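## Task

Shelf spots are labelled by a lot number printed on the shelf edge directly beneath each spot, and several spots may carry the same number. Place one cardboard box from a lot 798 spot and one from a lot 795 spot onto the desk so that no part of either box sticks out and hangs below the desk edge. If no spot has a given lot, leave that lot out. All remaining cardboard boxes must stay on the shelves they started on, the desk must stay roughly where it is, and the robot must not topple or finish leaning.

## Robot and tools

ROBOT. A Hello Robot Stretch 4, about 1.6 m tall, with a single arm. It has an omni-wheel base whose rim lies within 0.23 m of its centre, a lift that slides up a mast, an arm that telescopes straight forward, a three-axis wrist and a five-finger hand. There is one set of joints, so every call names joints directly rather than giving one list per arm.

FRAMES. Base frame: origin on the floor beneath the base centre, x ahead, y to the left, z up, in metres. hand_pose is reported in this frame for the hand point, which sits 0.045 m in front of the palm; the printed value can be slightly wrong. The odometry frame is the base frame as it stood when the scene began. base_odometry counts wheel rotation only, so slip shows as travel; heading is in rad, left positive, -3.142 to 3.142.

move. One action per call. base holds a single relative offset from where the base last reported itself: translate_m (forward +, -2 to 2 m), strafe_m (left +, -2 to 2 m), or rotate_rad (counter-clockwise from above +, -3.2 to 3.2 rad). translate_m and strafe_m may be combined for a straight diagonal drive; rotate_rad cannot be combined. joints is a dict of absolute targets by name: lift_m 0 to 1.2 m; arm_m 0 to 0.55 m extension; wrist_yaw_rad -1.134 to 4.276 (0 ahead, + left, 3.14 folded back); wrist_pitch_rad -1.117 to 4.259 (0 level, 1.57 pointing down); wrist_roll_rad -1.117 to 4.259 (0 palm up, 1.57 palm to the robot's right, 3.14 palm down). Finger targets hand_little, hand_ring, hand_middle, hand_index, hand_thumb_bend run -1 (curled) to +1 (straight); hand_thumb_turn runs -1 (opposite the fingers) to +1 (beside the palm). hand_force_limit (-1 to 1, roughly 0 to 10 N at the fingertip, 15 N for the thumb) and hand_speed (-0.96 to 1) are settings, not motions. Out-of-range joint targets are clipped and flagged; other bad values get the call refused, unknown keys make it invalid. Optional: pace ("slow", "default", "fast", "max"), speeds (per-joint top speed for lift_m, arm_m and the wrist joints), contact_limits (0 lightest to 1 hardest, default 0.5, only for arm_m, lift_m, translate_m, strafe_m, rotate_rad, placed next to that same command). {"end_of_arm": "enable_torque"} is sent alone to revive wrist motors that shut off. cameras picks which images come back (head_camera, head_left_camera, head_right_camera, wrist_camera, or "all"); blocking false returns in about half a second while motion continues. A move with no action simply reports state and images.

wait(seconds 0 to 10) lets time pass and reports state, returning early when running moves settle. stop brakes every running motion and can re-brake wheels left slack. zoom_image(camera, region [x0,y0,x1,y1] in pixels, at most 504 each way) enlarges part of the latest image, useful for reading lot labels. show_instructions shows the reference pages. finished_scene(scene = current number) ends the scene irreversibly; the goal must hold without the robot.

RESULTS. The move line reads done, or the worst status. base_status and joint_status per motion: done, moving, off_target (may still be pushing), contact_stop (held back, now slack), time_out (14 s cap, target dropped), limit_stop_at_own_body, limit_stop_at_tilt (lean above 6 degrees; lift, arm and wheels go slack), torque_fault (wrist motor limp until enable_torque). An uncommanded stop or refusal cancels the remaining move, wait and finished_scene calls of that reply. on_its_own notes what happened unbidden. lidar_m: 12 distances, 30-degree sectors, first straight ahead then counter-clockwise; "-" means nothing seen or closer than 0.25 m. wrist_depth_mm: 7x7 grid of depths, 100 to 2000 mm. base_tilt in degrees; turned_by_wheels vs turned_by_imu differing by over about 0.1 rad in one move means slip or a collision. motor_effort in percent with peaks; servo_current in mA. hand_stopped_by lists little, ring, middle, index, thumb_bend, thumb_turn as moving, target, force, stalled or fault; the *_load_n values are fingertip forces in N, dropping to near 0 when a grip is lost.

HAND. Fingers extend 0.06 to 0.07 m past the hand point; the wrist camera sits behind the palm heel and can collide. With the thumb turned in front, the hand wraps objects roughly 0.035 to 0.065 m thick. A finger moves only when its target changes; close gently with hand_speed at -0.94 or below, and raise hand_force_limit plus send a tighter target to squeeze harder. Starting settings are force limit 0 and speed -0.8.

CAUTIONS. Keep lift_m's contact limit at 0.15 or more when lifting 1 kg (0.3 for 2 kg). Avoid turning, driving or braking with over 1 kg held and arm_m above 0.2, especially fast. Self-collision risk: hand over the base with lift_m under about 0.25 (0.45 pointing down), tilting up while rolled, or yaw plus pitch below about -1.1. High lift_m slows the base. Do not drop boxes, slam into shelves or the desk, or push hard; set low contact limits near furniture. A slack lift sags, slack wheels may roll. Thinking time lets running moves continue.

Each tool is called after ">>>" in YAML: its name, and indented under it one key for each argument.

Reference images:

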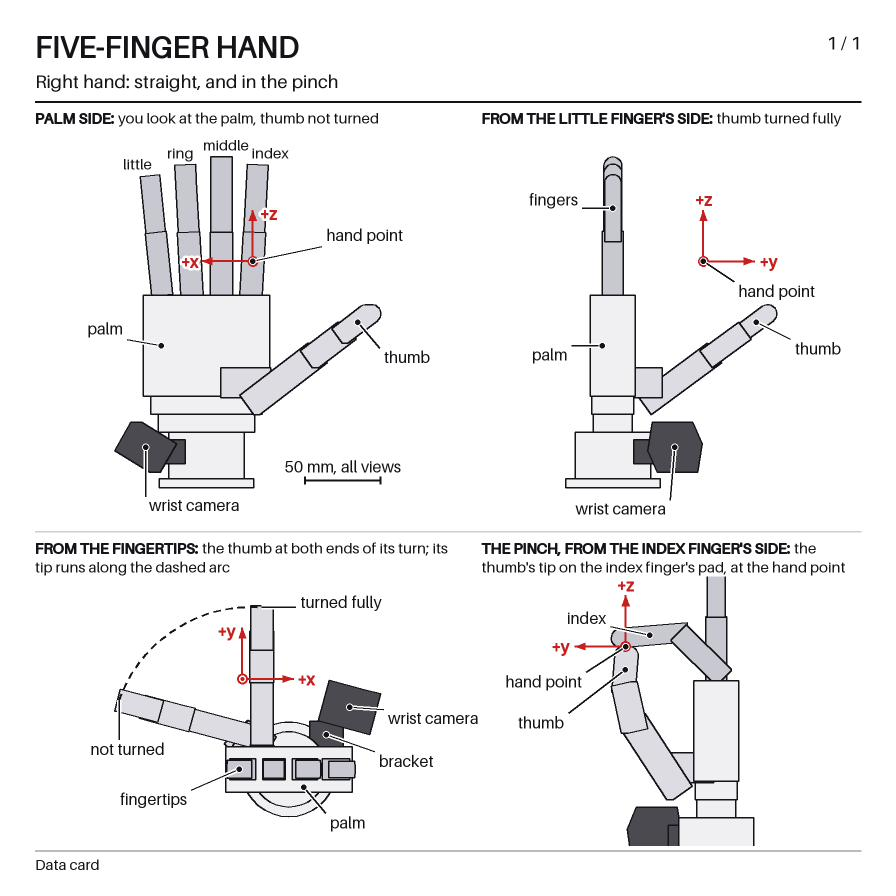

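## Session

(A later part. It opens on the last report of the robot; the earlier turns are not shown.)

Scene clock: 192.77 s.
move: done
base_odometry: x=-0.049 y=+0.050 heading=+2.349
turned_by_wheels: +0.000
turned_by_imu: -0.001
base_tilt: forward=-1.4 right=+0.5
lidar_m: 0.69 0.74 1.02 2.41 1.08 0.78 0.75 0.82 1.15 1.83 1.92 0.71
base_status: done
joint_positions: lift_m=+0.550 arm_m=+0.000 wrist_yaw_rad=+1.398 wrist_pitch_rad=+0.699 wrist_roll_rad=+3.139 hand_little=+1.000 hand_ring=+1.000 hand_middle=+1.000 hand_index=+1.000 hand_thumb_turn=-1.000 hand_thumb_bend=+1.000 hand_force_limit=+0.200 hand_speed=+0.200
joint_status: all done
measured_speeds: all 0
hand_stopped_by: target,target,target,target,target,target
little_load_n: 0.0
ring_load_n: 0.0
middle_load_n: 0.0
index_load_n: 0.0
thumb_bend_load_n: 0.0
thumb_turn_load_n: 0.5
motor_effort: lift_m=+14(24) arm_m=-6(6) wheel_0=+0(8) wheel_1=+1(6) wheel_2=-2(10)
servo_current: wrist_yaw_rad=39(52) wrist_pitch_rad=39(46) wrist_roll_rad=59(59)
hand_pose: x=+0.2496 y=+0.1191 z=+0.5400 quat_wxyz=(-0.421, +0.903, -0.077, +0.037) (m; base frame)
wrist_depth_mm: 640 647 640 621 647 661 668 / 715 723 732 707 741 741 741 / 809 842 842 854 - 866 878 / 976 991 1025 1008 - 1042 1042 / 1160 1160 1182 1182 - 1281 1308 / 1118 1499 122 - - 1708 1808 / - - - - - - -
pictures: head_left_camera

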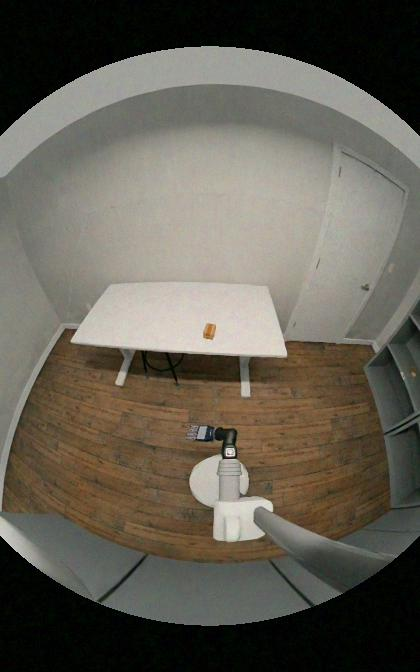

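>>> move:
  base: {"strafe_m": 1.86}

>>> move:
  cameras: ["head_left_camera"]

Scene clock: 207.23 s.
move: done
base_odometry: x=-1.373 y=-1.257 heading=+2.349
turned_by_wheels: +0.000
turned_by_imu: +0.006
base_tilt: forward=-1.2 right=+0.5
lidar_m: 1.54 0.75 0.56 0.53 0.58 0.87 2.17 0.84 1.04 3.35 1.09 1.05
base_status: done
joint_positions: lift_m=+0.550 arm_m=+0.000 wrist_yaw_rad=+1.398 wrist_pitch_rad=+0.699 wrist_roll_rad=+3.139 hand_little=+1.000 hand_ring=+1.000 hand_middle=+1.000 hand_index=+1.000 hand_thumb_turn=-1.000 hand_thumb_bend=+1.000 hand_force_limit=+0.200 hand_speed=+0.200
joint_status: not commanded
measured_speeds: all 0
hand_stopped_by: target,target,target,target,target,target
little_load_n: 0.0
ring_load_n: 0.0
middle_load_n: 0.0
index_load_n: 0.0
thumb_bend_load_n: 0.0
thumb_turn_load_n: 0.0
motor_effort: lift_m=+15(15) arm_m=-6(6) wheel_0=+1(11) wheel_1=+0(9) wheel_2=-1(7)
servo_current: wrist_yaw_rad=46(59) wrist_pitch_rad=39(52) wrist_roll_rad=52(72)
hand_pose: x=+0.2496 y=+0.1191 z=+0.5400 quat_wxyz=(-0.421, +0.903, -0.077, +0.037) (m; base frame)
wrist_depth_mm: 634 640 640 627 647 661 668 / 707 723 732 715 750 741 741 / 831 820 820 - - - - / - - - - - - - / - - - - - - - / - - 122 - - - - / - - - - - - -
pictures: none

Scene clock: 207.23 s.
base_odometry: x=-1.373 y=-1.257 heading=+2.349
turned_by_wheels: +0.000
turned_by_imu: +0.000
base_tilt: forward=-1.2 right=+0.5
lidar_m: 1.54 0.75 0.56 0.53 0.58 0.87 2.17 0.84 1.04 3.35 1.09 1.05
base_status: done
joint_positions: lift_m=+0.550 arm_m=+0.000 wrist_yaw_rad=+1.398 wrist_pitch_rad=+0.699 wrist_roll_rad=+3.139 hand_little=+1.000 hand_ring=+1.000 hand_middle=+1.000 hand_index=+1.000 hand_thumb_turn=-1.000 hand_thumb_bend=+1.000 hand_force_limit=+0.200 hand_speed=+0.200
joint_status: not commanded
measured_speeds: all 0
hand_stopped_by: target,target,target,target,target,target
little_load_n: 0.0
ring_load_n: 0.0
middle_load_n: 0.0
index_load_n: 0.0
thumb_bend_load_n: 0.0
thumb_turn_load_n: 0.0
motor_effort: lift_m=+15(15) arm_m=-6(6) wheel_0=+1(11) wheel_1=+0(9) wheel_2=-1(7)
servo_current: wrist_yaw_rad=46(59) wrist_pitch_rad=39(52) wrist_roll_rad=52(72)
hand_pose: x=+0.2496 y=+0.1191 z=+0.5400 quat_wxyz=(-0.421, +0.903, -0.077, +0.037) (m; base frame)
wrist_depth_mm: 634 640 640 627 647 661 668 / 707 723 732 715 750 741 741 / 831 820 820 - - - - / - - - - - - - / - - - - - - - / - - 122 - - - - / - - - - - - -
pictures: head_left_camera

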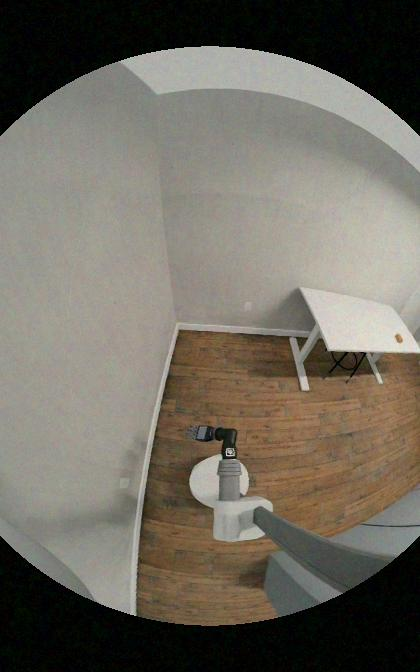

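>>> move:
  base: {"translate_m": -1.69}

>>> move:
  base: {"strafe_m": -0.95}
  cameras: ["head_camera", "head_right_camera"]

>>> zoom_image:
  camera: "head_camera"
  region: [120, 260, 300, 480]

>>> zoom_image:
  camera: "head_right_camera"
  region: [260, 270, 420, 430]

Scene clock: 221.00 s.
move: done
base_odometry: x=-0.187 y=-2.460 heading=+2.349
turned_by_wheels: +0.000
turned_by_imu: -0.004
base_tilt: forward=-1.4 right=+0.5
lidar_m: 2.14 0.89 0.63 0.61 0.63 0.47 0.45 0.50 0.68 1.73 0.68 0.60
base_status: done
joint_positions: lift_m=+0.550 arm_m=+0.000 wrist_yaw_rad=+1.398 wrist_pitch_rad=+0.699 wrist_roll_rad=+3.139 hand_little=+1.000 hand_ring=+1.000 hand_middle=+1.000 hand_index=+1.000 hand_thumb_turn=-1.000 hand_thumb_bend=+1.000 hand_force_limit=+0.200 hand_speed=+0.200
joint_status: not commanded
measured_speeds: all 0
hand_stopped_by: target,target,target,target,target,target
little_load_n: 0.0
ring_load_n: 0.0
middle_load_n: 0.0
index_load_n: 0.0
thumb_bend_load_n: 0.0
thumb_turn_load_n: 0.0
motor_effort: lift_m=+15(15) arm_m=-6(6) wheel_0=-1(8) wheel_1=-1(7) wheel_2=-1(15)
servo_current: wrist_yaw_rad=46(52) wrist_pitch_rad=46(52) wrist_roll_rad=46(65)
hand_pose: x=+0.2496 y=+0.1191 z=+0.5400 quat_wxyz=(-0.421, +0.903, -0.077, +0.037) (m; base frame)
wrist_depth_mm: 634 640 640 627 640 668 661 / 707 715 732 723 741 741 741 / 820 831 842 842 - 842 820 / 917 - - - - - - / - - - - - - - / - - 122 - - - - / - - - - - - -
pictures: none

Scene clock: 225.50 s.
move: done
base_odometry: x=+0.490 y=-1.793 heading=+2.349
turned_by_wheels: +0.000
turned_by_imu: -0.006
base_tilt: forward=-1.5 right=+0.4
lidar_m: 0.43 0.48 0.72 1.58 0.70 0.53 0.49 0.55 0.77 1.67 0.65 0.47
base_status: done
joint_positions: lift_m=+0.550 arm_m=+0.000 wrist_yaw_rad=+1.398 wrist_pitch_rad=+0.699 wrist_roll_rad=+3.139 hand_little=+1.000 hand_ring=+1.000 hand_middle=+1.000 hand_index=+1.000 hand_thumb_turn=-1.000 hand_thumb_bend=+1.000 hand_force_limit=+0.200 hand_speed=+0.200
joint_status: not commanded
measured_speeds: all 0
hand_stopped_by: target,target,target,target,target,target
little_load_n: 0.0
ring_load_n: 0.0
middle_load_n: 0.0
index_load_n: 0.0
thumb_bend_load_n: 0.0
thumb_turn_load_n: 0.0
motor_effort: lift_m=+15(15) arm_m=-6(6) wheel_0=-2(9) wheel_1=+1(10) wheel_2=+0(6)
servo_current: wrist_yaw_rad=46(59) wrist_pitch_rad=46(46) wrist_roll_rad=39(65)
hand_pose: x=+0.2496 y=+0.1191 z=+0.5400 quat_wxyz=(-0.421, +0.903, -0.077, +0.037) (m; base frame)
wrist_depth_mm: - - 634 634 640 668 661 / - - 723 715 741 741 741 / - - 820 854 - 866 866 / - - 976 1008 - 1042 1042 / - - 1205 1205 - 1281 1255 / - - 122 - - - 1366 / - - - - - - -
pictures: head_camera, head_right_camera

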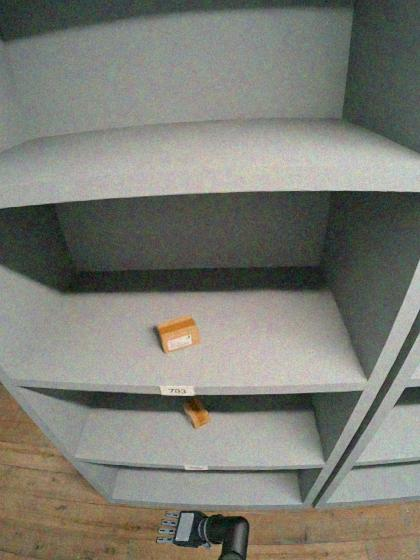

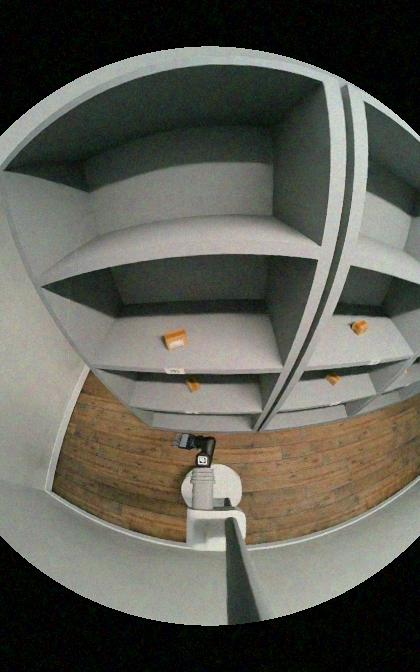

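Scaled by 2.291 from the camera's 420x560 image, which has a finer 1200x1600 frame.

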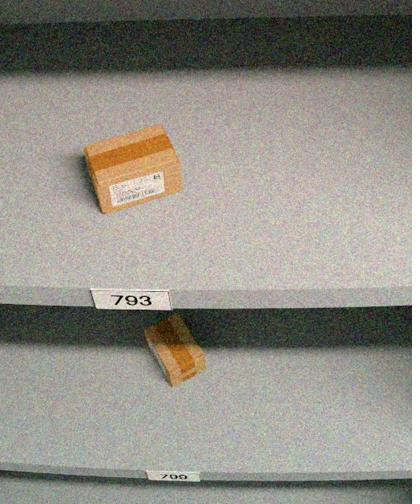

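Scaled by 3.150 from the camera's 420x672 image, which has a finer 600x960 frame.

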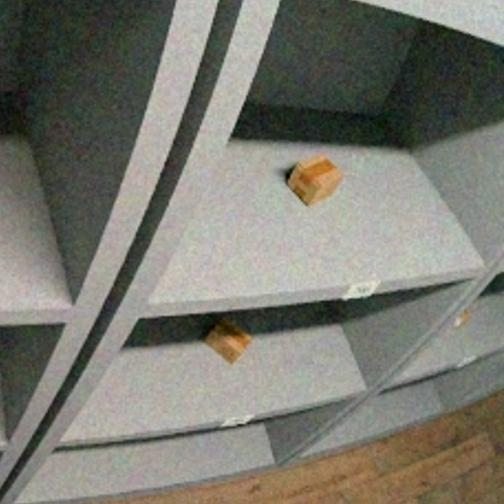

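>>> zoom_image:
  camera: "head_camera"
  region: [180, 455, 216, 475]

>>> move:
  base: {"strafe_m": -0.98}
  cameras: ["head_camera", "head_right_camera"]

>>> zoom_image:
  camera: "head_camera"
  region: [120, 260, 300, 480]

Scaled by 14.000 from the camera's 420x560 image, which has a finer 1200x1600 frame.

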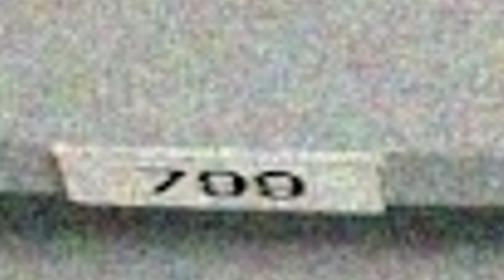

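Scene clock: 236.93 s.
move: done
base_odometry: x=+1.188 y=-1.105 heading=+2.349
turned_by_wheels: +0.000
turned_by_imu: -0.007
base_tilt: forward=-1.4 right=+0.5
lidar_m: 0.41 0.44 0.64 1.96 0.77 0.56 0.52 0.57 0.80 1.50 0.58 0.43
base_status: done
joint_positions: lift_m=+0.550 arm_m=+0.000 wrist_yaw_rad=+1.398 wrist_pitch_rad=+0.699 wrist_roll_rad=+3.139 hand_little=+1.000 hand_ring=+1.000 hand_middle=+1.000 hand_index=+1.000 hand_thumb_turn=-1.000 hand_thumb_bend=+1.000 hand_force_limit=+0.200 hand_speed=+0.200
joint_status: not commanded
measured_speeds: all 0
hand_stopped_by: target,target,target,target,target,target
little_load_n: 0.0
ring_load_n: 0.0
middle_load_n: 0.0
index_load_n: 0.0
thumb_bend_load_n: 0.0
thumb_turn_load_n: 0.0
motor_effort: lift_m=+15(15) arm_m=-6(6) wheel_0=-2(10) wheel_1=+2(9) wheel_2=+0(6)
servo_current: wrist_yaw_rad=46(59) wrist_pitch_rad=39(52) wrist_roll_rad=46(72)
hand_pose: x=+0.2496 y=+0.1191 z=+0.5400 quat_wxyz=(-0.421, +0.903, -0.077, +0.037) (m; base frame)
wrist_depth_mm: - - 621 627 647 668 661 / - - 715 723 741 741 741 / - - - 854 - 866 866 / 215 - - 991 - 1042 1042 / 223 - - - - 1281 1255 / 281 301 122 - - 1618 - / - - - - - - -
pictures: head_camera, head_right_camera

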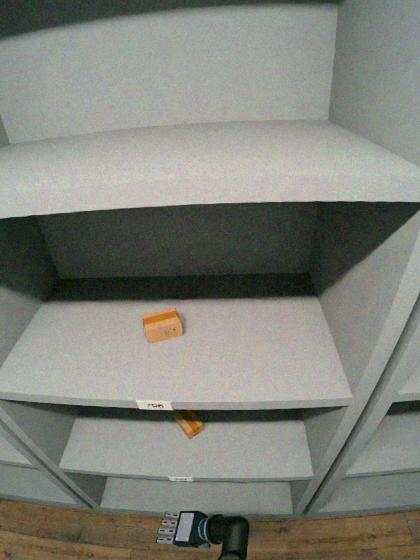

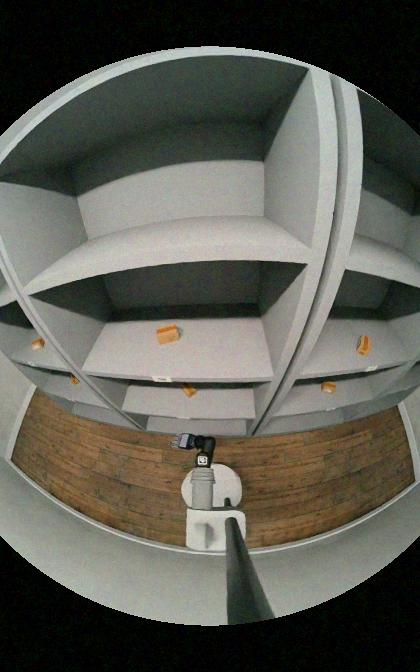

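Scaled by 2.291 from the camera's 420x560 image, which has a finer 1200x1600 frame.

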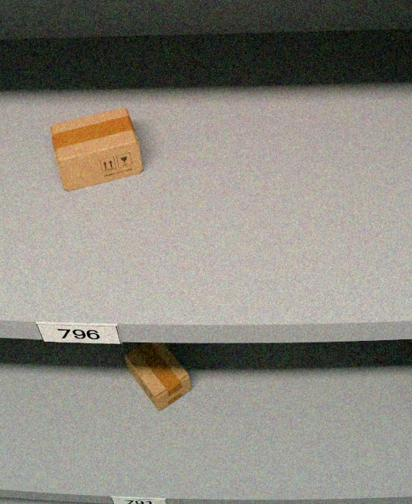

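>>> zoom_image:
  camera: "head_camera"
  region: [160, 465, 200, 490]

>>> move:
  base: {"rotate_rad": -0.035}

>>> move:
  base: {"strafe_m": -0.9, "translate_m": -0.03}
  cameras: ["head_camera", "head_right_camera"]

>>> zoom_image:
  camera: "head_camera"
  region: [120, 260, 300, 480]

Scaled by 12.600 from the camera's 420x560 image, which has a finer 1200x1600 frame.

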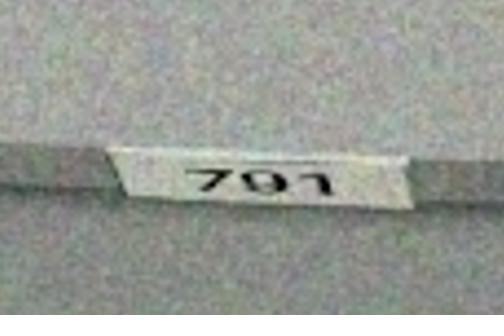

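Scene clock: 246.37 s.
move: done
base_odometry: x=+1.188 y=-1.105 heading=+2.314
turned_by_wheels: -0.035
turned_by_imu: -0.036
base_tilt: forward=-1.5 right=+0.5
lidar_m: 0.40 0.43 0.61 2.21 0.78 0.57 0.52 0.56 0.78 1.75 0.62 0.44
base_status: done
joint_positions: lift_m=+0.550 arm_m=+0.000 wrist_yaw_rad=+1.398 wrist_pitch_rad=+0.699 wrist_roll_rad=+3.139 hand_little=+1.000 hand_ring=+1.000 hand_middle=+1.000 hand_index=+1.000 hand_thumb_turn=-1.000 hand_thumb_bend=+1.000 hand_force_limit=+0.200 hand_speed=+0.200
joint_status: not commanded
measured_speeds: all 0
hand_stopped_by: target,target,target,target,target,target
little_load_n: 0.0
ring_load_n: 0.0
middle_load_n: 0.0
index_load_n: 0.0
thumb_bend_load_n: 0.0
thumb_turn_load_n: 0.0
motor_effort: lift_m=+15(15) arm_m=-6(6) wheel_0=+0(3) wheel_1=-2(6) wheel_2=+0(6)
servo_current: wrist_yaw_rad=39(52) wrist_pitch_rad=46(46) wrist_roll_rad=52(65)
hand_pose: x=+0.2496 y=+0.1191 z=+0.5400 quat_wxyz=(-0.421, +0.903, -0.077, +0.037) (m; base frame)
wrist_depth_mm: - - 634 627 647 661 661 / - - 707 715 732 741 741 / - - - 854 - 878 878 / 211 - - 976 - 1042 1042 / 224 - - - - 1308 1255 / 281 301 122 - - 1661 1537 / - - - - - - -
pictures: none

Scene clock: 250.70 s.
move: done
base_odometry: x=+1.871 y=-0.518 heading=+2.314
turned_by_wheels: +0.000
turned_by_imu: -0.005
base_tilt: forward=-1.5 right=+0.7
lidar_m: 0.45 0.47 0.62 1.78 0.76 0.55 0.51 0.55 0.76 1.24 0.65 0.48
base_status: done
joint_positions: lift_m=+0.550 arm_m=+0.000 wrist_yaw_rad=+1.398 wrist_pitch_rad=+0.699 wrist_roll_rad=+3.139 hand_little=+1.000 hand_ring=+1.000 hand_middle=+1.000 hand_index=+1.000 hand_thumb_turn=-1.000 hand_thumb_bend=+1.000 hand_force_limit=+0.200 hand_speed=+0.200
joint_status: not commanded
measured_speeds: all 0
hand_stopped_by: target,target,target,target,target,target
little_load_n: 0.0
ring_load_n: 0.0
middle_load_n: 0.0
index_load_n: 0.0
thumb_bend_load_n: 0.0
thumb_turn_load_n: 0.0
motor_effort: lift_m=+15(15) arm_m=-6(6) wheel_0=-1(10) wheel_1=+1(11) wheel_2=+0(6)
servo_current: wrist_yaw_rad=46(52) wrist_pitch_rad=33(52) wrist_roll_rad=52(65)
hand_pose: x=+0.2496 y=+0.1191 z=+0.5400 quat_wxyz=(-0.421, +0.903, -0.077, +0.037) (m; base frame)
wrist_depth_mm: - - 634 627 647 668 661 / - - 732 707 741 741 741 / - - 820 866 - 866 878 / - - - 991 - 1042 1042 / - - - - - 1308 1255 / - - 122 - - 1756 1499 / - - - - - - -
pictures: head_camera, head_right_camera

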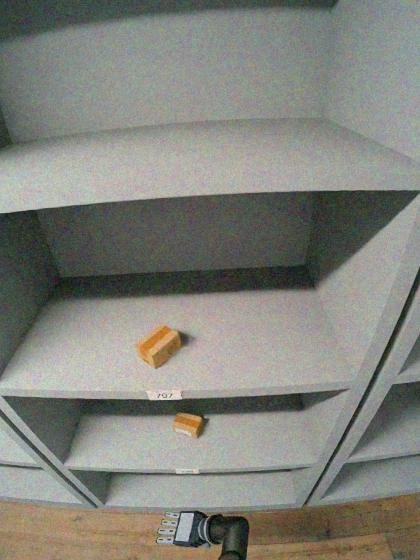

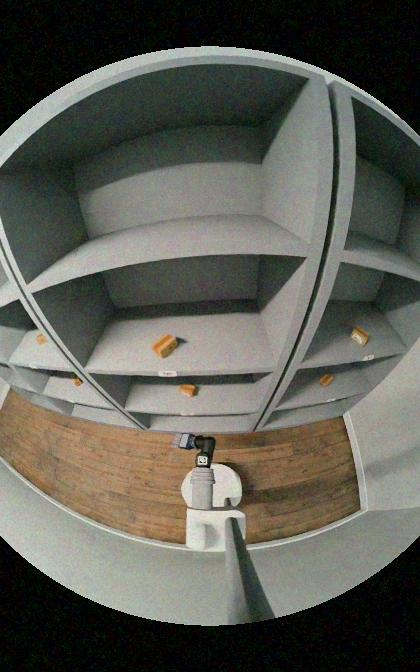

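Scaled by 2.291 from the camera's 420x560 image, which has a finer 1200x1600 frame.

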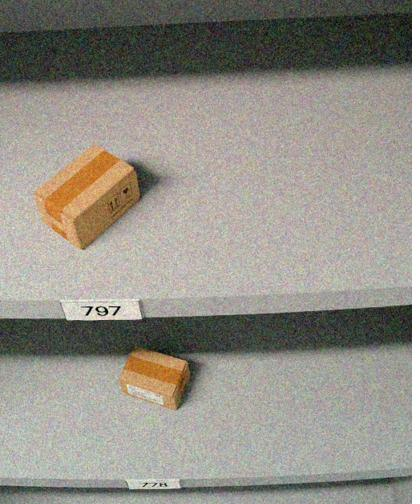

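>>> move:
  base: {"strafe_m": -0.8}
  cameras: ["head_camera", "head_right_camera"]

>>> zoom_image:
  camera: "head_camera"
  region: [120, 260, 300, 480]

Scene clock: 258.20 s.
move: done
base_odometry: x=+2.460 y=+0.023 heading=+2.314
turned_by_wheels: +0.000
turned_by_imu: -0.005
base_tilt: forward=-1.4 right=+0.4
lidar_m: 0.43 0.47 0.65 1.81 0.72 0.53 0.51 0.54 0.47 0.44 0.48 0.49
base_status: done
joint_positions: lift_m=+0.550 arm_m=+0.000 wrist_yaw_rad=+1.398 wrist_pitch_rad=+0.699 wrist_roll_rad=+3.139 hand_little=+1.000 hand_ring=+1.000 hand_middle=+1.000 hand_index=+1.000 hand_thumb_turn=-1.000 hand_thumb_bend=+1.000 hand_force_limit=+0.200 hand_speed=+0.200
joint_status: not commanded
measured_speeds: all 0
hand_stopped_by: target,target,target,target,target,target
little_load_n: 0.0
ring_load_n: 0.0
middle_load_n: 0.0
index_load_n: 0.0
thumb_bend_load_n: 0.0
thumb_turn_load_n: 0.0
motor_effort: lift_m=+15(15) arm_m=-6(6) wheel_0=-1(10) wheel_1=+1(9) wheel_2=-1(6)
servo_current: wrist_yaw_rad=46(52) wrist_pitch_rad=33(52) wrist_roll_rad=52(65)
hand_pose: x=+0.2496 y=+0.1191 z=+0.5400 quat_wxyz=(-0.421, +0.903, -0.077, +0.037) (m; base frame)
wrist_depth_mm: - - 634 627 640 668 661 / - - 707 707 741 741 741 / - - 820 842 - 866 866 / - - - 1025 - 1042 1042 / - - - - - 1281 1255 / - - 122 - - 1756 1464 / - - - - - - -
pictures: head_camera, head_right_camera

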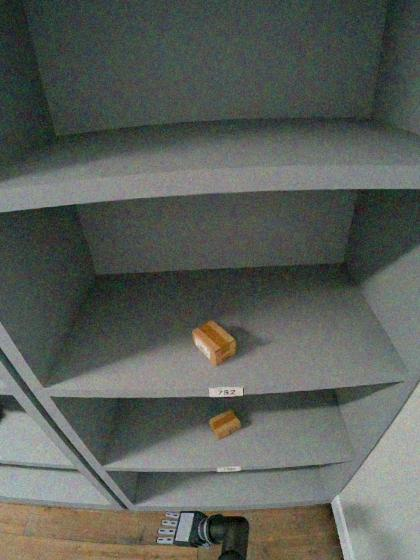

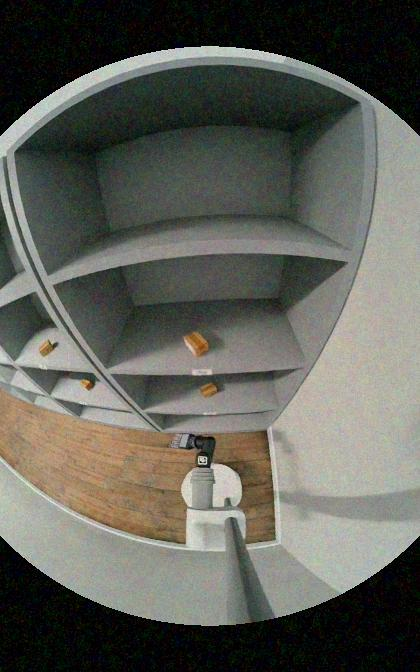

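Scaled by 2.291 from the camera's 420x560 image, which has a finer 1200x1600 frame.

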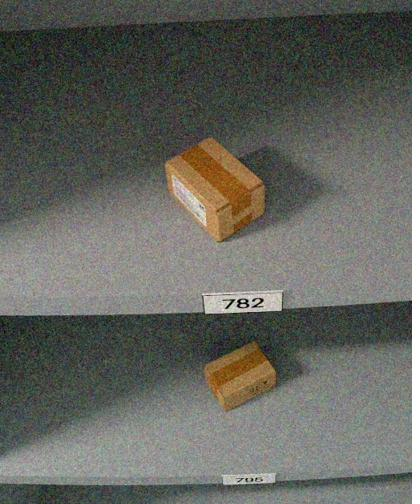

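>>> zoom_image:
  camera: "head_camera"
  region: [200, 405, 250, 475]

>>> zoom_image:
  camera: "head_camera"
  region: [214, 462, 246, 476]

Scaled by 7.200 from the camera's 420x560 image, which has a finer 1200x1600 frame.

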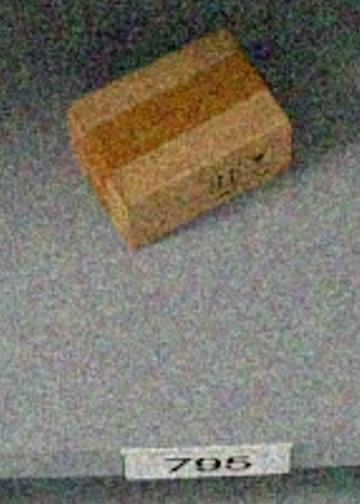

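Scaled by 15.750 from the camera's 420x560 image, which has a finer 1200x1600 frame.

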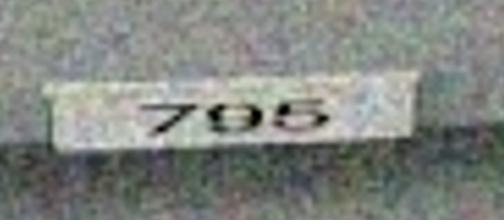

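>>> move:
  joints: {"lift_m": 0.65}

>>> move:
  joints: {"wrist_yaw_rad": 0.5, "arm_m": 0.21}
  cameras: ["head_camera", "wrist_camera"]

>>> zoom_image:
  camera: "wrist_camera"
  region: [100, 60, 400, 240]

Scene clock: 297.30 s.
move: done
base_odometry: x=+2.460 y=+0.023 heading=+2.314
turned_by_wheels: +0.000
turned_by_imu: -0.001
base_tilt: forward=-1.6 right=+0.4
lidar_m: 0.43 0.47 0.66 1.80 0.75 0.52 0.50 0.54 0.48 0.42 0.47 0.46
base_status: not commanded
joint_positions: lift_m=+0.650 arm_m=+0.000 wrist_yaw_rad=+1.398 wrist_pitch_rad=+0.699 wrist_roll_rad=+3.139 hand_little=+1.000 hand_ring=+1.000 hand_middle=+1.000 hand_index=+1.000 hand_thumb_turn=-1.000 hand_thumb_bend=+1.000 hand_force_limit=+0.200 hand_speed=+0.200
joint_status: all done
measured_speeds: all 0
hand_stopped_by: target,target,target,target,target,target
little_load_n: 0.0
ring_load_n: 0.0
middle_load_n: 0.0
index_load_n: 0.0
thumb_bend_load_n: 0.0
thumb_turn_load_n: 0.0
motor_effort: lift_m=+24(27) arm_m=-6(6) wheel_0=-1(1) wheel_1=+1(2) wheel_2=-1(1)
servo_current: wrist_yaw_rad=52(52) wrist_pitch_rad=46(46) wrist_roll_rad=33(59)
hand_pose: x=+0.2496 y=+0.1191 z=+0.6392 quat_wxyz=(-0.421, +0.903, -0.077, +0.037) (m; base frame)
wrist_depth_mm: - - 723 732 741 759 768 / - - 820 820 854 854 854 / - - - 976 - 1008 991 / - - - 1160 - 1182 1160 / - - - - - 1499 1366 / 480 473 122 - - 1808 - / 449 - - - - - -
pictures: none

Scene clock: 299.03 s.
move: done
base_odometry: x=+2.460 y=+0.023 heading=+2.314
turned_by_wheels: +0.000
turned_by_imu: +0.000
base_tilt: forward=-1.4 right=+0.6
lidar_m: 0.44 0.50 0.67 1.82 0.70 0.52 0.50 0.52 0.45 0.42 0.47 0.46
base_status: not commanded
joint_positions: lift_m=+0.650 arm_m=+0.210 wrist_yaw_rad=+0.503 wrist_pitch_rad=+0.699 wrist_roll_rad=+3.139 hand_little=+1.000 hand_ring=+1.000 hand_middle=+1.000 hand_index=+1.000 hand_thumb_turn=-1.000 hand_thumb_bend=+1.000 hand_force_limit=+0.200 hand_speed=+0.200
joint_status: all done
measured_speeds: all 0
hand_stopped_by: target,target,target,target,target,target
little_load_n: 0.0
ring_load_n: 0.0
middle_load_n: 0.0
index_load_n: 0.0
thumb_bend_load_n: 0.0
thumb_turn_load_n: 0.0
motor_effort: lift_m=+23(24) arm_m=+6(9) wheel_0=+0(1) wheel_1=+1(2) wheel_2=-1(1)
servo_current: wrist_yaw_rad=52(117) wrist_pitch_rad=39(46) wrist_roll_rad=59(65)
hand_pose: x=+0.5226 y=+0.0133 z=+0.6392 quat_wxyz=(-0.363, +0.781, -0.460, +0.216) (m; base frame)
wrist_depth_mm: - - - - - - 741 / - - - - - - - / - - 239 - - - - / - - 234 - - - - / - - - - - - 439 / - - 122 - - 480 430 / - - - - - - 415
pictures: head_camera, wrist_camera
camera_calibration:
wrist_camera: T_world_to_cam=[[-0.503428, 0.864027, 0.00414481, 0.267158], [0.529908, 0.304957, 0.791327, -0.802701], [0.682464, 0.400573, -0.611379, 0.189961], [0, 0, 0, 1]] pos_world=[0.430211, -0.0621364, 0.750229]

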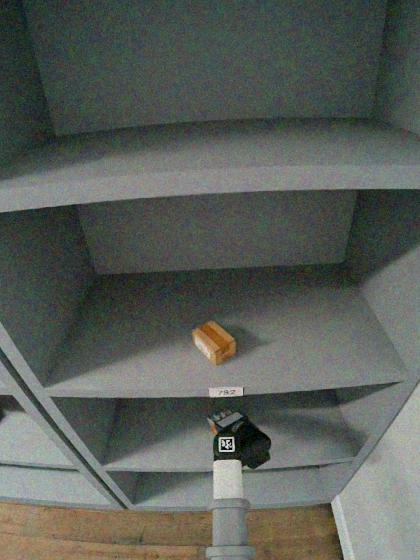

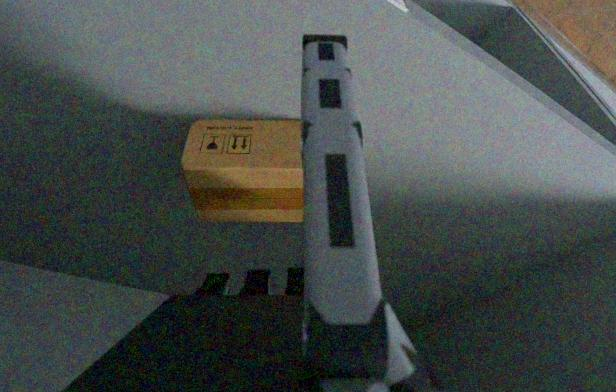

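Scaled by 1.680.

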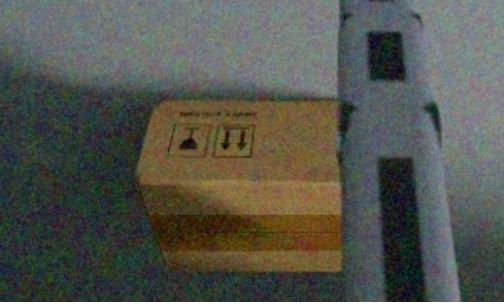

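>>> move:
  joints: {"arm_m": 0.29}
  cameras: ["wrist_camera"]

>>> move:
  joints: {"lift_m": 0.6}
  contact_limits: {"lift_m": 0.2}

Scene clock: 317.63 s.
move: done
base_odometry: x=+2.460 y=+0.023 heading=+2.314
turned_by_wheels: +0.000
turned_by_imu: -0.001
base_tilt: forward=-1.5 right=+0.6
lidar_m: 0.44 0.45 0.66 1.80 0.76 0.53 0.49 0.51 0.47 0.45 0.47 0.47
base_status: not commanded
joint_positions: lift_m=+0.650 arm_m=+0.290 wrist_yaw_rad=+0.502 wrist_pitch_rad=+0.699 wrist_roll_rad=+3.139 hand_little=+1.000 hand_ring=+1.000 hand_middle=+1.000 hand_index=+1.000 hand_thumb_turn=-1.000 hand_thumb_bend=+1.000 hand_force_limit=+0.200 hand_speed=+0.200
joint_status: all done
measured_speeds: all 0
hand_stopped_by: target,target,target,target,target,target
little_load_n: 0.0
ring_load_n: 0.0
middle_load_n: 0.0
index_load_n: 0.0
thumb_bend_load_n: 0.0
thumb_turn_load_n: 0.0
motor_effort: lift_m=+24(24) arm_m=+6(9) wheel_0=+0(0) wheel_1=+1(1) wheel_2=-1(1)
servo_current: wrist_yaw_rad=39(52) wrist_pitch_rad=46(46) wrist_roll_rad=46(59)
hand_pose: x=+0.6026 y=+0.0132 z=+0.6392 quat_wxyz=(-0.363, +0.781, -0.460, +0.216) (m; base frame)
wrist_depth_mm: - - - 195 - - - / - - - 177 - - - / - - - 211 - - - / - - - - - - - / - - - - - - 439 / - - 122 - - 477 433 / - - - - - - 418
pictures: wrist_camera
camera_calibration:
wrist_camera: T_world_to_cam=[[-0.503323, 0.864088, 0.00415824, 0.307373], [0.529973, 0.304896, 0.791307, -0.845115], [0.682491, 0.400487, -0.611405, 0.135364], [0, 0, 0, 1]] pos_world=[0.510212, -0.0621366, 0.750229]

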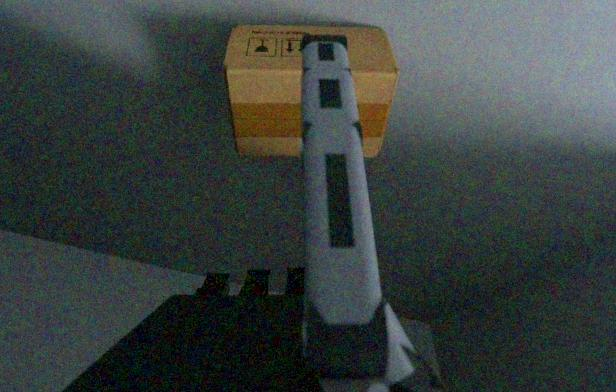

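Scene clock: 318.73 s.
move: done
base_odometry: x=+2.460 y=+0.023 heading=+2.314
turned_by_wheels: +0.000
turned_by_imu: +0.000
base_tilt: forward=-1.4 right=+0.4
lidar_m: 0.43 0.46 0.64 1.80 0.77 0.52 0.50 0.55 0.48 0.44 0.45 0.45
base_status: not commanded
joint_positions: lift_m=+0.600 arm_m=+0.290 wrist_yaw_rad=+0.502 wrist_pitch_rad=+0.699 wrist_roll_rad=+3.139 hand_little=+1.000 hand_ring=+1.000 hand_middle=+1.000 hand_index=+1.000 hand_thumb_turn=-1.000 hand_thumb_bend=+1.000 hand_force_limit=+0.200 hand_speed=+0.200
joint_status: all done
measured_speeds: all 0
hand_stopped_by: target,target,target,target,target,target
little_load_n: 0.0
ring_load_n: 0.0
middle_load_n: 0.0
index_load_n: 0.0
thumb_bend_load_n: 0.0
thumb_turn_load_n: 0.0
motor_effort: lift_m=+14(23) arm_m=+6(7) wheel_0=+0(0) wheel_1=+1(1) wheel_2=-1(1)
servo_current: wrist_yaw_rad=52(52) wrist_pitch_rad=39(46) wrist_roll_rad=59(59)
contact_limits: lift_m 0.2
hand_pose: x=+0.6026 y=+0.0132 z=+0.5901 quat_wxyz=(-0.363, +0.781, -0.460, +0.216) (m; base frame)
wrist_depth_mm: - - - - - - - / - - 163 163 - - - / - - 150 - - - - / - - 173 174 - - - / - - - - - - - / - - 122 - - - 427 / - - - - - - 415
pictures: none

>>> move:
  joints: {"hand_index": 0.0, "hand_middle": 0.0, "hand_ring": 0.0, "hand_force_limit": -0.4, "hand_speed": -0.93}
  cameras: ["wrist_camera"]

>>> move:
  joints: {"hand_thumb_bend": 0.5, "hand_force_limit": 0.2, "hand_speed": -0.93}

>>> move:
  joints: {"hand_index": -0.3, "hand_middle": -0.3, "hand_ring": -0.3, "hand_force_limit": 0.2}

>>> move:
  joints: {"lift_m": 0.64}
  pace: "slow"
  cameras: ["wrist_camera"]

Scene clock: 333.63 s.
move: off_target
base_odometry: x=+2.460 y=+0.023 heading=+2.314
turned_by_wheels: +0.000
turned_by_imu: -0.002
base_tilt: forward=-1.5 right=+0.6
lidar_m: 0.44 0.45 0.69 1.81 0.74 0.55 0.49 0.54 0.47 0.44 0.46 0.49
base_status: not commanded
joint_positions: lift_m=+0.600 arm_m=+0.290 wrist_yaw_rad=+0.502 wrist_pitch_rad=+0.699 wrist_roll_rad=+3.139 hand_little=+1.000 hand_ring=+0.011 hand_middle=+0.050 hand_index=+0.023 hand_thumb_turn=-1.000 hand_thumb_bend=+1.000 hand_force_limit=-0.400 hand_speed=-0.930
joint_status: hand_middle off_target (ended at +0.050, target +0.000); hand_index off_target (ended at +0.023, target +0.000); the others done
measured_speeds: all 0
hand_stopped_by: target,force,force,force,target,target
little_load_n: 0.0
ring_load_n: 3.5
middle_load_n: 1.0
index_load_n: 2.5
thumb_bend_load_n: 1.0
thumb_turn_load_n: 1.5
motor_effort: lift_m=+14(14) arm_m=+6(7) wheel_0=+0(0) wheel_1=+1(1) wheel_2=-1(1)
servo_current: wrist_yaw_rad=39(59) wrist_pitch_rad=39(52) wrist_roll_rad=39(65)
contact_limits: lift_m 0.2
hand_pose: x=+0.6026 y=+0.0132 z=+0.5901 quat_wxyz=(-0.363, +0.781, -0.460, +0.216) (m; base frame)
wrist_depth_mm: - - 146 141 145 - - / - - 129 126 131 - - / - - 145 - 142 - - / - - 166 - - - - / - - - - - - - / - - 122 123 - - 427 / - - - - - - 415
pictures: wrist_camera
camera_calibration:
wrist_camera: T_world_to_cam=[[-0.503323, 0.864088, 0.00415824, 0.307628], [0.529973, 0.304896, 0.791307, -0.806236], [0.682491, 0.400487, -0.611405, 0.105214], [0, 0, 0, 1]] pos_world=[0.510312, -0.0621366, 0.701029]

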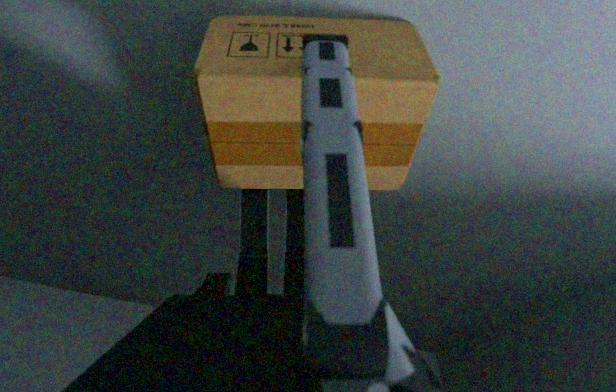

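Scene clock: 335.87 s.
move: off_target
base_odometry: x=+2.460 y=+0.023 heading=+2.314
turned_by_wheels: +0.000
turned_by_imu: -0.001
base_tilt: forward=-1.6 right=+0.5
lidar_m: 0.44 0.47 0.66 1.76 0.72 0.52 0.50 0.52 0.47 0.41 0.47 0.47
base_status: not commanded
joint_positions: lift_m=+0.600 arm_m=+0.290 wrist_yaw_rad=+0.502 wrist_pitch_rad=+0.699 wrist_roll_rad=+3.139 hand_little=+1.000 hand_ring=+0.011 hand_middle=+0.050 hand_index=+0.024 hand_thumb_turn=-1.000 hand_thumb_bend=+0.978 hand_force_limit=+0.200 hand_speed=-0.930
joint_status: hand_thumb_bend off_target (ended at +0.978, target +0.500); the others done
measured_speeds: all 0
hand_stopped_by: target,force,force,force,force,target
little_load_n: 0.0
ring_load_n: 4.5
middle_load_n: 2.0
index_load_n: 3.5
thumb_bend_load_n: 8.5
thumb_turn_load_n: 2.0
motor_effort: lift_m=+14(14) arm_m=+6(6) wheel_0=+0(0) wheel_1=+1(1) wheel_2=-1(1)
servo_current: wrist_yaw_rad=52(52) wrist_pitch_rad=39(52) wrist_roll_rad=39(65)
contact_limits: lift_m 0.2
hand_pose: x=+0.6026 y=+0.0132 z=+0.5901 quat_wxyz=(-0.363, +0.781, -0.460, +0.216) (m; base frame)
wrist_depth_mm: - - 146 136 146 - - / - - 129 126 131 - - / - - 145 - 142 - - / - - 166 - - - - / - - - - - - - / - - 122 123 - - 427 / - - - - - - 415
pictures: none

Scene clock: 337.23 s.
move: off_target
base_odometry: x=+2.460 y=+0.023 heading=+2.314
turned_by_wheels: +0.000
turned_by_imu: +0.000
base_tilt: forward=-1.3 right=+0.5
lidar_m: 0.43 0.47 0.67 1.79 0.74 0.52 0.50 0.53 0.46 0.43 0.47 0.49
base_status: not commanded
joint_positions: lift_m=+0.600 arm_m=+0.290 wrist_yaw_rad=+0.502 wrist_pitch_rad=+0.699 wrist_roll_rad=+3.139 hand_little=+1.000 hand_ring=+0.000 hand_middle=+0.033 hand_index=+0.006 hand_thumb_turn=-1.000 hand_thumb_bend=+0.979 hand_force_limit=+0.200 hand_speed=-0.930
joint_status: hand_ring off_target (ended at +0.000, target -0.300); hand_middle off_target (ended at +0.033, target -0.300); hand_index off_target (ended at +0.006, target -0.300); the others done
measured_speeds: all 0
hand_stopped_by: target,force,force,force,force,target
little_load_n: 0.0
ring_load_n: 5.0
middle_load_n: 6.5
index_load_n: 7.5
thumb_bend_load_n: 12.0
thumb_turn_load_n: 2.5
motor_effort: lift_m=+14(14) arm_m=+6(6) wheel_0=+0(0) wheel_1=+1(1) wheel_2=-1(1)
servo_current: wrist_yaw_rad=46(52) wrist_pitch_rad=39(46) wrist_roll_rad=52(65)
contact_limits: lift_m 0.2
hand_pose: x=+0.6026 y=+0.0132 z=+0.5901 quat_wxyz=(-0.363, +0.781, -0.460, +0.216) (m; base frame)
wrist_depth_mm: - - 145 140 140 - - / - - 128 125 130 - - / - - 145 - 142 - - / - - 166 - - - - / - - - - - - - / - - 122 122 - - 427 / - - - - - - 415
pictures: none

Scene clock: 338.40 s.
move: done
base_odometry: x=+2.460 y=+0.023 heading=+2.314
turned_by_wheels: +0.000
turned_by_imu: +0.000
base_tilt: forward=-1.6 right=+0.4
lidar_m: 0.44 0.47 0.66 1.81 0.73 0.53 0.49 0.55 0.48 0.43 0.47 0.47
base_status: not commanded
joint_positions: lift_m=+0.640 arm_m=+0.290 wrist_yaw_rad=+0.502 wrist_pitch_rad=+0.699 wrist_roll_rad=+3.139 hand_little=+1.000 hand_ring=+0.000 hand_middle=+0.033 hand_index=+0.006 hand_thumb_turn=-1.000 hand_thumb_bend=+0.979 hand_force_limit=+0.200 hand_speed=-0.930
joint_status: all done
measured_speeds: all 0
hand_stopped_by: target,force,force,force,force,target
little_load_n: 0.0
ring_load_n: 5.0
middle_load_n: 6.5
index_load_n: 7.5
thumb_bend_load_n: 11.5
thumb_turn_load_n: 2.5
motor_effort: lift_m=+24(26) arm_m=+6(6) wheel_0=+0(0) wheel_1=+1(1) wheel_2=-1(1)
servo_current: wrist_yaw_rad=46(52) wrist_pitch_rad=46(52) wrist_roll_rad=33(59)
hand_pose: x=+0.6026 y=+0.0132 z=+0.6292 quat_wxyz=(-0.363, +0.781, -0.460, +0.216) (m; base frame)
wrist_depth_mm: - - 145 141 140 - - / - - 128 125 130 - - / - - 145 - 142 - - / - - 166 - - - - / - - - - - - - / - - 122 123 - 477 433 / - - - - - - 415
pictures: wrist_camera
camera_calibration:
wrist_camera: T_world_to_cam=[[-0.503323, 0.864088, 0.00415824, 0.307466], [0.529973, 0.304896, 0.791307, -0.837176], [0.682491, 0.400487, -0.611405, 0.12912], [0, 0, 0, 1]] pos_world=[0.510312, -0.0621366, 0.740129]

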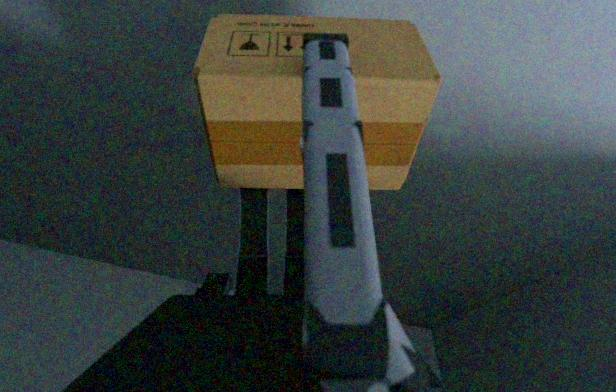

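>>> move:
  joints: {"arm_m": 0.0}

>>> move:
  base: {"strafe_m": 1.9}
  joints: {"wrist_yaw_rad": 1.4}

Scene clock: 347.00 s.
move: done
base_odometry: x=+2.460 y=+0.023 heading=+2.314
turned_by_wheels: +0.000
turned_by_imu: -0.001
base_tilt: forward=-1.5 right=+0.5
lidar_m: 0.44 0.47 0.64 1.83 0.73 0.52 0.50 0.54 0.48 0.43 0.46 0.48
base_status: not commanded
joint_positions: lift_m=+0.640 arm_m=+0.000 wrist_yaw_rad=+0.502 wrist_pitch_rad=+0.699 wrist_roll_rad=+3.139 hand_little=+1.000 hand_ring=+0.000 hand_middle=+0.033 hand_index=+0.006 hand_thumb_turn=-1.000 hand_thumb_bend=+0.979 hand_force_limit=+0.200 hand_speed=-0.930
joint_status: all done
measured_speeds: all 0
hand_stopped_by: target,force,force,force,force,target
little_load_n: 0.0
ring_load_n: 5.0
middle_load_n: 6.5
index_load_n: 7.0
thumb_bend_load_n: 11.5
thumb_turn_load_n: 3.0
motor_effort: lift_m=+24(24) arm_m=-6(8) wheel_0=+0(0) wheel_1=+1(1) wheel_2=-1(1)
servo_current: wrist_yaw_rad=39(52) wrist_pitch_rad=39(46) wrist_roll_rad=59(59)
hand_pose: x=+0.3132 y=+0.0132 z=+0.6292 quat_wxyz=(-0.363, +0.781, -0.460, +0.216) (m; base frame)
wrist_depth_mm: - - 145 146 699 732 741 / - - 128 125 130 842 831 / - - 145 - 142 - 946 / - - 172 - - - - / - - - - - - - / - - 122 123 - 480 - / - - - - - - 436
pictures: none

Scene clock: 354.67 s.
move: done
base_odometry: x=+1.061 y=-1.262 heading=+2.314
turned_by_wheels: +0.000
turned_by_imu: +0.008
base_tilt: forward=-1.6 right=+0.6
lidar_m: 0.43 0.47 0.66 2.05 0.73 0.53 0.50 0.53 0.74 1.79 0.67 0.46
base_status: done
joint_positions: lift_m=+0.640 arm_m=+0.000 wrist_yaw_rad=+1.398 wrist_pitch_rad=+0.699 wrist_roll_rad=+3.139 hand_little=+1.000 hand_ring=+0.000 hand_middle=+0.033 hand_index=+0.006 hand_thumb_turn=-1.000 hand_thumb_bend=+0.979 hand_force_limit=+0.200 hand_speed=-0.930
joint_status: all done
measured_speeds: all 0
hand_stopped_by: target,force,force,force,force,target
little_load_n: 0.0
ring_load_n: 5.0
middle_load_n: 6.5
index_load_n: 7.5
thumb_bend_load_n: 11.5
thumb_turn_load_n: 3.0
motor_effort: lift_m=+23(24) arm_m=-6(6) wheel_0=+0(10) wheel_1=-2(9) wheel_2=-1(7)
servo_current: wrist_yaw_rad=39(156) wrist_pitch_rad=46(52) wrist_roll_rad=33(65)
hand_pose: x=+0.2496 y=+0.1191 z=+0.6293 quat_wxyz=(-0.421, +0.903, -0.077, +0.037) (m; base frame)
wrist_depth_mm: - - 151 146 691 732 750 / 254 - 128 125 130 831 842 / 279 - 145 - 143 976 976 / 312 330 165 - - 1160 1182 / - - - - - 1464 1336 / - - 122 123 - 1808 - / - - - - - - -
pictures: none

>>> move:
  base: {"strafe_m": 1.3}

Scene clock: 363.80 s.
move: done
base_odometry: x=+0.103 y=-2.141 heading=+2.313
turned_by_wheels: +0.000
turned_by_imu: +0.004
base_tilt: forward=-1.5 right=+0.4
lidar_m: 0.45 1.50 1.11 1.04 0.71 0.51 0.48 0.49 0.74 1.81 0.67 0.47
base_status: done
joint_positions: lift_m=+0.640 arm_m=+0.000 wrist_yaw_rad=+1.398 wrist_pitch_rad=+0.699 wrist_roll_rad=+3.139 hand_little=+1.000 hand_ring=+0.000 hand_middle=+0.033 hand_index=+0.006 hand_thumb_turn=-1.000 hand_thumb_bend=+0.979 hand_force_limit=+0.200 hand_speed=-0.930
joint_status: not commanded
measured_speeds: all 0
hand_stopped_by: target,force,force,force,force,target
little_load_n: 0.0
ring_load_n: 5.0
middle_load_n: 6.5
index_load_n: 7.5
thumb_bend_load_n: 11.5
thumb_turn_load_n: 3.0
motor_effort: lift_m=+23(23) arm_m=-6(6) wheel_0=+0(11) wheel_1=-2(9) wheel_2=-1(7)
servo_current: wrist_yaw_rad=46(59) wrist_pitch_rad=39(46) wrist_roll_rad=46(65)
hand_pose: x=+0.2496 y=+0.1191 z=+0.6293 quat_wxyz=(-0.421, +0.903, -0.077, +0.037) (m; base frame)
wrist_depth_mm: 732 732 699 146 707 732 750 / 820 820 129 125 130 831 842 / 946 960 154 - 142 976 976 / 1138 1160 1098 174 - 1118 1118 / 1336 1308 208 - - - - / - - 122 123 - - - / - - - - - - -
pictures: none

>>> move:
  base: {"strafe_m": 0.5}

>>> move:
  base: {"translate_m": 1.69}
  joints: {"lift_m": 0.88}

Scene clock: 379.60 s.
move: done
base_odometry: x=-0.265 y=-2.480 heading=+2.313
turned_by_wheels: +0.000
turned_by_imu: +0.001
base_tilt: forward=-1.4 right=+0.5
lidar_m: 2.15 0.81 0.57 0.55 0.56 0.53 0.49 0.50 0.73 1.83 0.67 0.64
base_status: done
joint_positions: lift_m=+0.640 arm_m=+0.000 wrist_yaw_rad=+1.398 wrist_pitch_rad=+0.699 wrist_roll_rad=+3.139 hand_little=+1.000 hand_ring=+0.000 hand_middle=+0.033 hand_index=+0.006 hand_thumb_turn=-1.000 hand_thumb_bend=+0.979 hand_force_limit=+0.200 hand_speed=-0.930
joint_status: not commanded
measured_speeds: all 0
hand_stopped_by: target,force,force,force,force,target
little_load_n: 0.0
ring_load_n: 5.0
middle_load_n: 6.5
index_load_n: 7.5
thumb_bend_load_n: 11.5
thumb_turn_load_n: 3.0
motor_effort: lift_m=+23(23) arm_m=-6(6) wheel_0=+0(10) wheel_1=-2(10) wheel_2=-1(6)
servo_current: wrist_yaw_rad=46(59) wrist_pitch_rad=39(46) wrist_roll_rad=52(59)
hand_pose: x=+0.2496 y=+0.1191 z=+0.6293 quat_wxyz=(-0.421, +0.903, -0.077, +0.037) (m; base frame)
wrist_depth_mm: 723 741 691 146 691 732 750 / 820 820 129 125 130 820 809 / 917 931 145 - 142 - - / - - 166 - - - - / - - - - - - - / - - 122 123 - - - / - - - - - - -
pictures: none

Scene clock: 386.73 s.
move: done
base_odometry: x=-1.408 y=-1.234 heading=+2.313
turned_by_wheels: +0.000
turned_by_imu: -0.001
base_tilt: forward=-1.4 right=+0.4
lidar_m: 1.51 0.76 0.56 0.51 0.56 0.78 2.17 0.86 1.06 3.03 1.06 1.03
base_status: done
joint_positions: lift_m=+0.880 arm_m=+0.000 wrist_yaw_rad=+1.398 wrist_pitch_rad=+0.699 wrist_roll_rad=+3.139 hand_little=+1.000 hand_ring=+0.000 hand_middle=+0.033 hand_index=+0.006 hand_thumb_turn=-1.000 hand_thumb_bend=+0.979 hand_force_limit=+0.200 hand_speed=-0.930
joint_status: all done
measured_speeds: all 0
hand_stopped_by: target,force,force,force,force,target
little_load_n: 0.0
ring_load_n: 5.0
middle_load_n: 6.5
index_load_n: 7.5
thumb_bend_load_n: 12.0
thumb_turn_load_n: 2.5
motor_effort: lift_m=+24(29) arm_m=-6(6) wheel_0=+0(7) wheel_1=+1(6) wheel_2=+0(12)
servo_current: wrist_yaw_rad=46(52) wrist_pitch_rad=46(52) wrist_roll_rad=52(65)
hand_pose: x=+0.2496 y=+0.1191 z=+0.8693 quat_wxyz=(-0.421, +0.903, -0.077, +0.037) (m; base frame)
wrist_depth_mm: 976 960 917 147 931 931 - / 1060 1060 129 125 130 - - / - - 145 - 142 - - / - - 166 - - - - / - - - - - - - / - - 122 123 - - - / - - - - - - -
pictures: none

>>> move:
  base: {"strafe_m": -1.35, "translate_m": 0.2}
  cameras: ["head_camera"]

Scene clock: 396.07 s.
move: done
base_odometry: x=-0.548 y=-0.174 heading=+2.313
turned_by_wheels: +0.000
turned_by_imu: -0.008
base_tilt: forward=-1.4 right=+0.4
lidar_m: 0.50 0.57 0.78 1.87 1.95 0.97 0.94 0.96 1.36 2.35 0.77 0.56
base_status: done
joint_positions: lift_m=+0.880 arm_m=+0.000 wrist_yaw_rad=+1.398 wrist_pitch_rad=+0.699 wrist_roll_rad=+3.139 hand_little=+1.000 hand_ring=+0.000 hand_middle=+0.033 hand_index=+0.006 hand_thumb_turn=-1.000 hand_thumb_bend=+0.979 hand_force_limit=+0.200 hand_speed=-0.930
joint_status: not commanded
measured_speeds: all 0
hand_stopped_by: target,force,force,force,force,target
little_load_n: 0.0
ring_load_n: 5.0
middle_load_n: 6.5
index_load_n: 7.5
thumb_bend_load_n: 11.5
thumb_turn_load_n: 2.5
motor_effort: lift_m=+23(24) arm_m=-6(6) wheel_0=+0(10) wheel_1=+0(9) wheel_2=+1(8)
servo_current: wrist_yaw_rad=52(52) wrist_pitch_rad=39(52) wrist_roll_rad=26(65)
hand_pose: x=+0.2496 y=+0.1191 z=+0.8693 quat_wxyz=(-0.421, +0.903, -0.077, +0.037) (m; base frame)
wrist_depth_mm: 960 976 917 146 917 976 991 / 1042 1118 129 125 130 1098 1098 / 349 1281 154 - 142 1308 1308 / 382 1464 1464 174 - 1537 1537 / - 1708 1808 1708 - 1863 1808 / - - 123 123 - - - / - - - - - - -
pictures: head_camera

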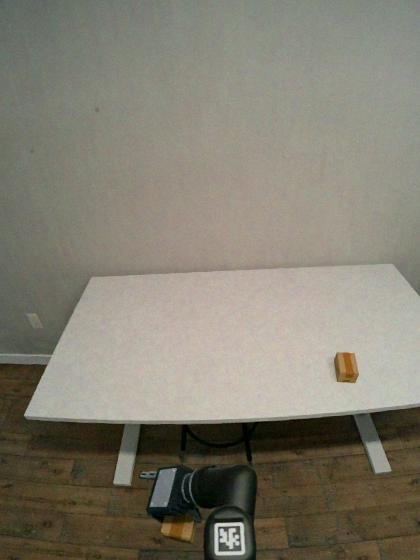

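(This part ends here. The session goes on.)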